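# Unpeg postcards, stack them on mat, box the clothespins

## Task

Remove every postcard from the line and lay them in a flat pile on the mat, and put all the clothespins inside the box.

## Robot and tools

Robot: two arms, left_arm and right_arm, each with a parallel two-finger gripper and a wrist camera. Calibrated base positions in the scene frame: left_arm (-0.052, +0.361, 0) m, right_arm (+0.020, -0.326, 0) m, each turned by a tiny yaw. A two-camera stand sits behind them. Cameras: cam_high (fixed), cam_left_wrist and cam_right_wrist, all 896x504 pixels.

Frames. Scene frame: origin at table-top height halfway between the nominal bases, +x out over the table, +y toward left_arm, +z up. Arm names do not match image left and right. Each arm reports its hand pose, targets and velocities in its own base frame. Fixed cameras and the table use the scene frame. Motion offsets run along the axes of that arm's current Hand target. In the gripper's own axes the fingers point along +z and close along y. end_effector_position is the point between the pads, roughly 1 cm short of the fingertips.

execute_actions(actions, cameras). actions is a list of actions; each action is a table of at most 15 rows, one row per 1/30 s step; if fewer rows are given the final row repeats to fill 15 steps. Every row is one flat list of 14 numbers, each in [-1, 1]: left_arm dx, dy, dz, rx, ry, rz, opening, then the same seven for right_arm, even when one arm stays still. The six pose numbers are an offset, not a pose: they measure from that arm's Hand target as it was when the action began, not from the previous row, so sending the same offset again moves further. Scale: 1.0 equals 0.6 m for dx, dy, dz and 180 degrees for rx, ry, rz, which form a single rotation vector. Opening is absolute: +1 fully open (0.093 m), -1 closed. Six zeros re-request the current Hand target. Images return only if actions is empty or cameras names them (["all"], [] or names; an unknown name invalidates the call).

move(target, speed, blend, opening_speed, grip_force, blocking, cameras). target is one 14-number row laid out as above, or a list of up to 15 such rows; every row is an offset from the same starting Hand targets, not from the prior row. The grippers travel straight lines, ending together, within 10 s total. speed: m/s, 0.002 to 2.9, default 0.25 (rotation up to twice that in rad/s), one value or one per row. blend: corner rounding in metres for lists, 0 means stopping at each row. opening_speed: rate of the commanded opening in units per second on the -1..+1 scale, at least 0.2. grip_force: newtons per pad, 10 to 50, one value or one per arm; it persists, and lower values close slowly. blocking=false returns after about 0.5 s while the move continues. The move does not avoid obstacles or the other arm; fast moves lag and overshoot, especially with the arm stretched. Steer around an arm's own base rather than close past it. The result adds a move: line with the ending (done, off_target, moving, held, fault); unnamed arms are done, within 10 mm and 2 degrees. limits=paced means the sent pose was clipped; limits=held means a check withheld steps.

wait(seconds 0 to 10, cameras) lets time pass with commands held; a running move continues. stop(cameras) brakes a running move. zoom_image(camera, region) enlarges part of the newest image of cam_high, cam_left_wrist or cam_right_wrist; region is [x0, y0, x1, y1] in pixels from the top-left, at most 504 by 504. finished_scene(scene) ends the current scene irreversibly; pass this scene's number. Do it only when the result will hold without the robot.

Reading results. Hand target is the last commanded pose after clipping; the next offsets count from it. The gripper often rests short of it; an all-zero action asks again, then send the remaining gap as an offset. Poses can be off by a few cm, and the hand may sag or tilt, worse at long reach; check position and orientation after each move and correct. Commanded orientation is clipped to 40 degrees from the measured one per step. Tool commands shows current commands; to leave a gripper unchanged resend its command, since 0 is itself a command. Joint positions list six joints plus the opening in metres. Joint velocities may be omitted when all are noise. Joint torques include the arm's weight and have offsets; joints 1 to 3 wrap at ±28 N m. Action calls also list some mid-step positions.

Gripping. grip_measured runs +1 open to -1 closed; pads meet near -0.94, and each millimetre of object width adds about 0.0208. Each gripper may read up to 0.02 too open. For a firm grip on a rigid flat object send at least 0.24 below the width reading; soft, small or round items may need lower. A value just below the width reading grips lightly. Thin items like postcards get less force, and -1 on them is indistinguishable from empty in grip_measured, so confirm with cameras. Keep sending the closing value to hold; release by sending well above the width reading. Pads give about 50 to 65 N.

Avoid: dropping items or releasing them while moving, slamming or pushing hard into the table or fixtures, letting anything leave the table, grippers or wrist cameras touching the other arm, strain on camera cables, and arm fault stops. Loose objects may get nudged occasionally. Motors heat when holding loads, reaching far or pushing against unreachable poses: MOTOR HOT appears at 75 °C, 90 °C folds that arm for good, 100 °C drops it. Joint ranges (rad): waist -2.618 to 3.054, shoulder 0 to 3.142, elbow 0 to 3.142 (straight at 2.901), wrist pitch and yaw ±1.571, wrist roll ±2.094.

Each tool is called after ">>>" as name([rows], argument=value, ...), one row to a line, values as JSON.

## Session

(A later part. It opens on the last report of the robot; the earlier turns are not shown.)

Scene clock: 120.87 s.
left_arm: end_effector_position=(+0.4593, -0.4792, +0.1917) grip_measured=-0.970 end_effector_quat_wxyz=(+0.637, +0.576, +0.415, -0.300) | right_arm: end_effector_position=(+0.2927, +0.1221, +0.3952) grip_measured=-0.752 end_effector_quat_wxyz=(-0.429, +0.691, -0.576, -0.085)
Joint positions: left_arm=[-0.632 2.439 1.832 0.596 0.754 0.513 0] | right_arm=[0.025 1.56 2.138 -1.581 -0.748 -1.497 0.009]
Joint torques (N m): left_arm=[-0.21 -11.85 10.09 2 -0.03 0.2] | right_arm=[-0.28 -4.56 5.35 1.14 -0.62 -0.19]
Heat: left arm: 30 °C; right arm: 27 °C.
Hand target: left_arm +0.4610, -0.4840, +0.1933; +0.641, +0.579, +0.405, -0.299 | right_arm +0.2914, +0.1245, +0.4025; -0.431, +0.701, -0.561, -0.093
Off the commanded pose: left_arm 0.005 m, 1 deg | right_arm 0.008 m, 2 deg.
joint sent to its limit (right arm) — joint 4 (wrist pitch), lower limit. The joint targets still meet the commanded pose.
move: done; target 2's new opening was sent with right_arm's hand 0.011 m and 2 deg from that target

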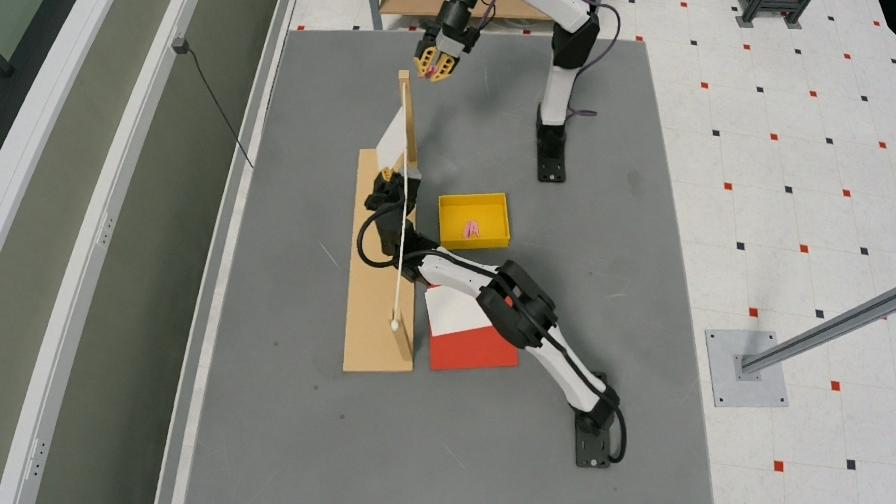

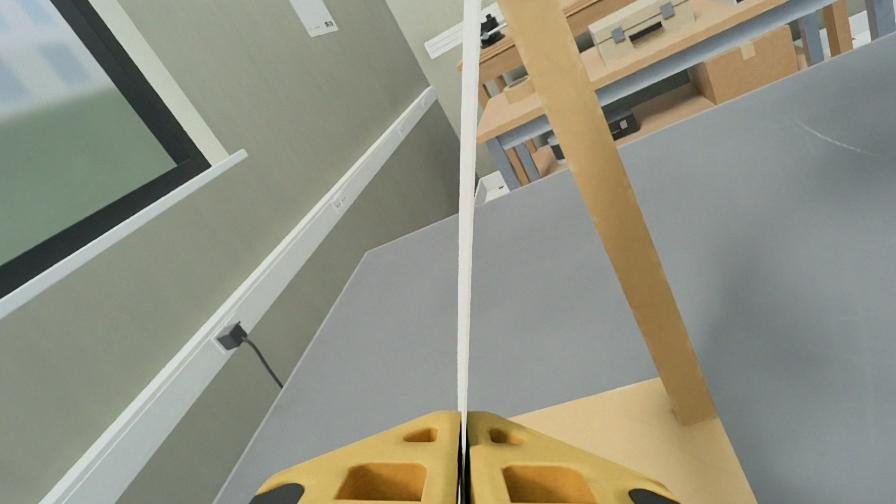

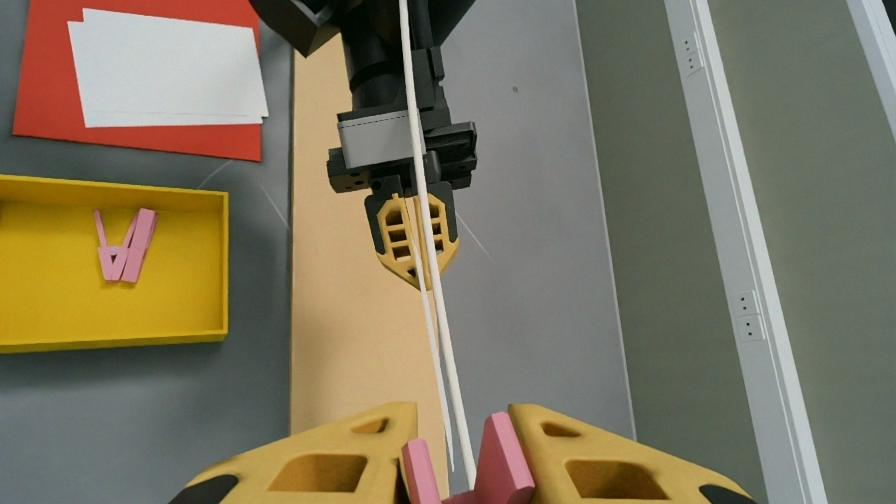

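>>> move([
  [0.0415,-0.0323,-0.008,0,0,0,-1,-0.0385,0.0535,-0.0255,0,0,0,-1],
  [-0.0343,-0.1637,-0.0687,0.016,0.013,0.049,-1,-0.084,0.0742,-0.024,-0.031,0.046,-0.012,-1],
  [-0.0668,-0.1923,-0.3633,0.0713,0.0584,0.2102,-1,-0.0522,0.1482,0.1017,-0.1026,0.1535,-0.0396,-1],
  [0.0537,-0.276,-0.5502,0.1097,0.0898,0.3234,-1,0.125,0.323,0.3527,-0.1026,0.1535,-0.0396,-1],
  [0.1193,-0.313,-0.546,0.1097,0.0898,0.3234,-0.4,0.166,0.3562,0.3932,-0.1026,0.1535,-0.0396,0.1],
  [0.1163,-0.3173,-0.6203,0.1097,0.0898,0.3234,-0.4,0.1045,0.3063,0.3323,-0.1026,0.1535,-0.0396,0.1],
], speed=[0.15,0.35,0.45,0.45,0.09,0.16], blend=[0.01,0.03,0.03,0.015,0,0], opening_speed=1.0, cameras=["all"])

Scene clock: 129.80 s.
left_arm: end_effector_position=(+0.2729, -0.1401, +0.0375) grip_measured=-0.403 end_effector_quat_wxyz=(+0.588, +0.777, +0.194, +0.114) | right_arm: end_effector_position=(+0.2202, +0.2159, +0.1343) grip_measured=+0.098 end_effector_quat_wxyz=(-0.149, +0.800, -0.582, +0.009)
Joint positions: left_arm=[0.031 1.782 0.252 0.89 1.078 2.098 0.026] | right_arm=[0.755 1.439 1.162 -0.997 -0.038 -1.123 0.05]
Joint torques (N m): left_arm=[0.55 -4.22 2.18 1.79 0.45 0.1] | right_arm=[0.36 -7.01 8.57 0.8 0.09 0.13]
Heat: left arm: 31 °C; right arm: 26 °C.
Hand target: left_arm +0.2685, -0.1402, +0.0373; +0.540, +0.833, +0.102, +0.067 | right_arm +0.2245, +0.2216, +0.1505; -0.173, +0.795, -0.581, +0.014
Off the commanded pose: left_arm 0.004 m, 15 deg | right_arm 0.018 m, 3 deg.
joint sent to its limit (left arm) — joint 6 (wrist roll), upper limit. The joint targets are off in orientation, not in position.
move: off_target (left_arm, right_arm); target 5's new opening was sent with left_arm's hand 0.006 m and 8 deg from that target

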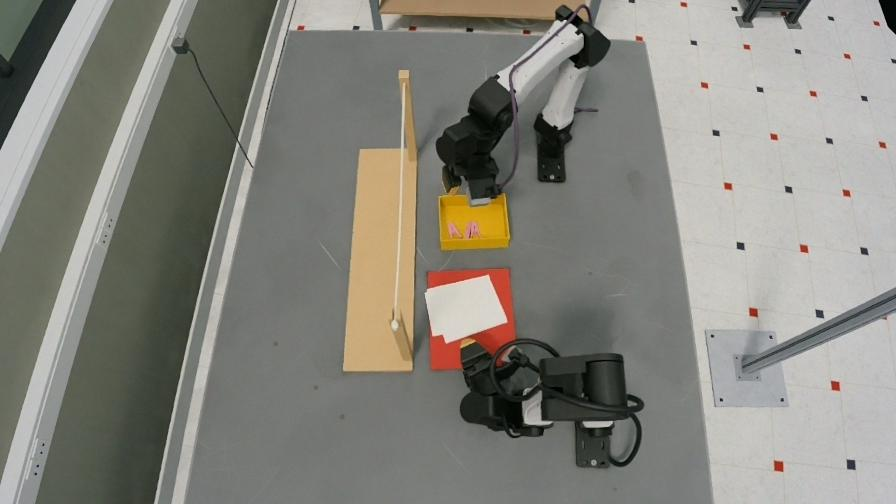

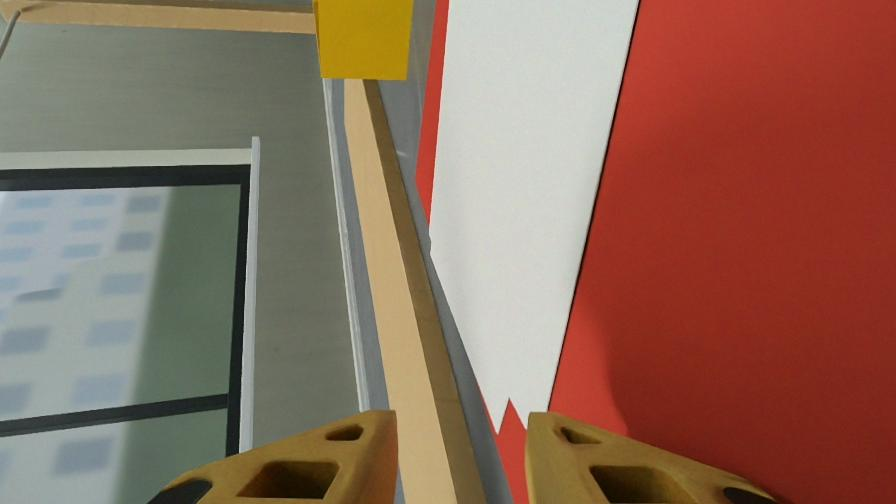

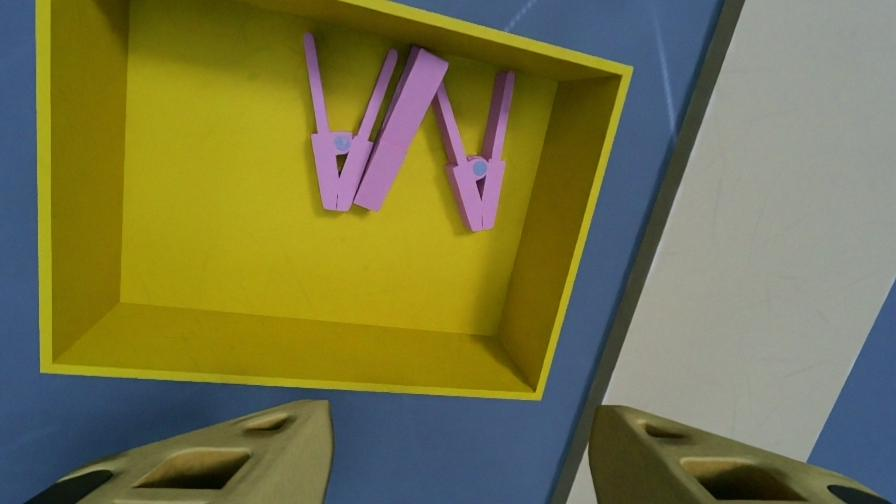

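>>> zoom_image(camera="cam_high", region=[400, 250, 540, 390])

Scaled by 3.600 from the camera's 896x504 image, which has a finer 1280x720 frame.

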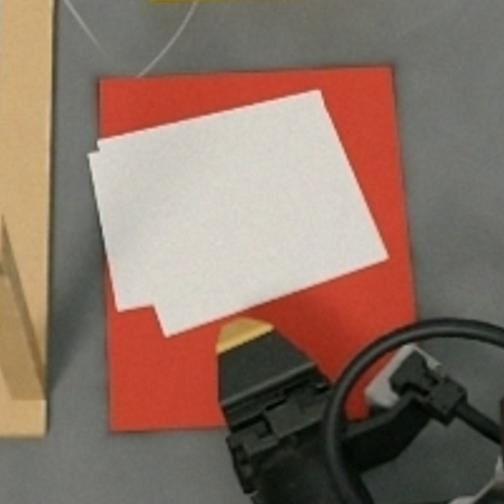

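>>> finished_scene(scene=2)

The scene is finished: the task was done.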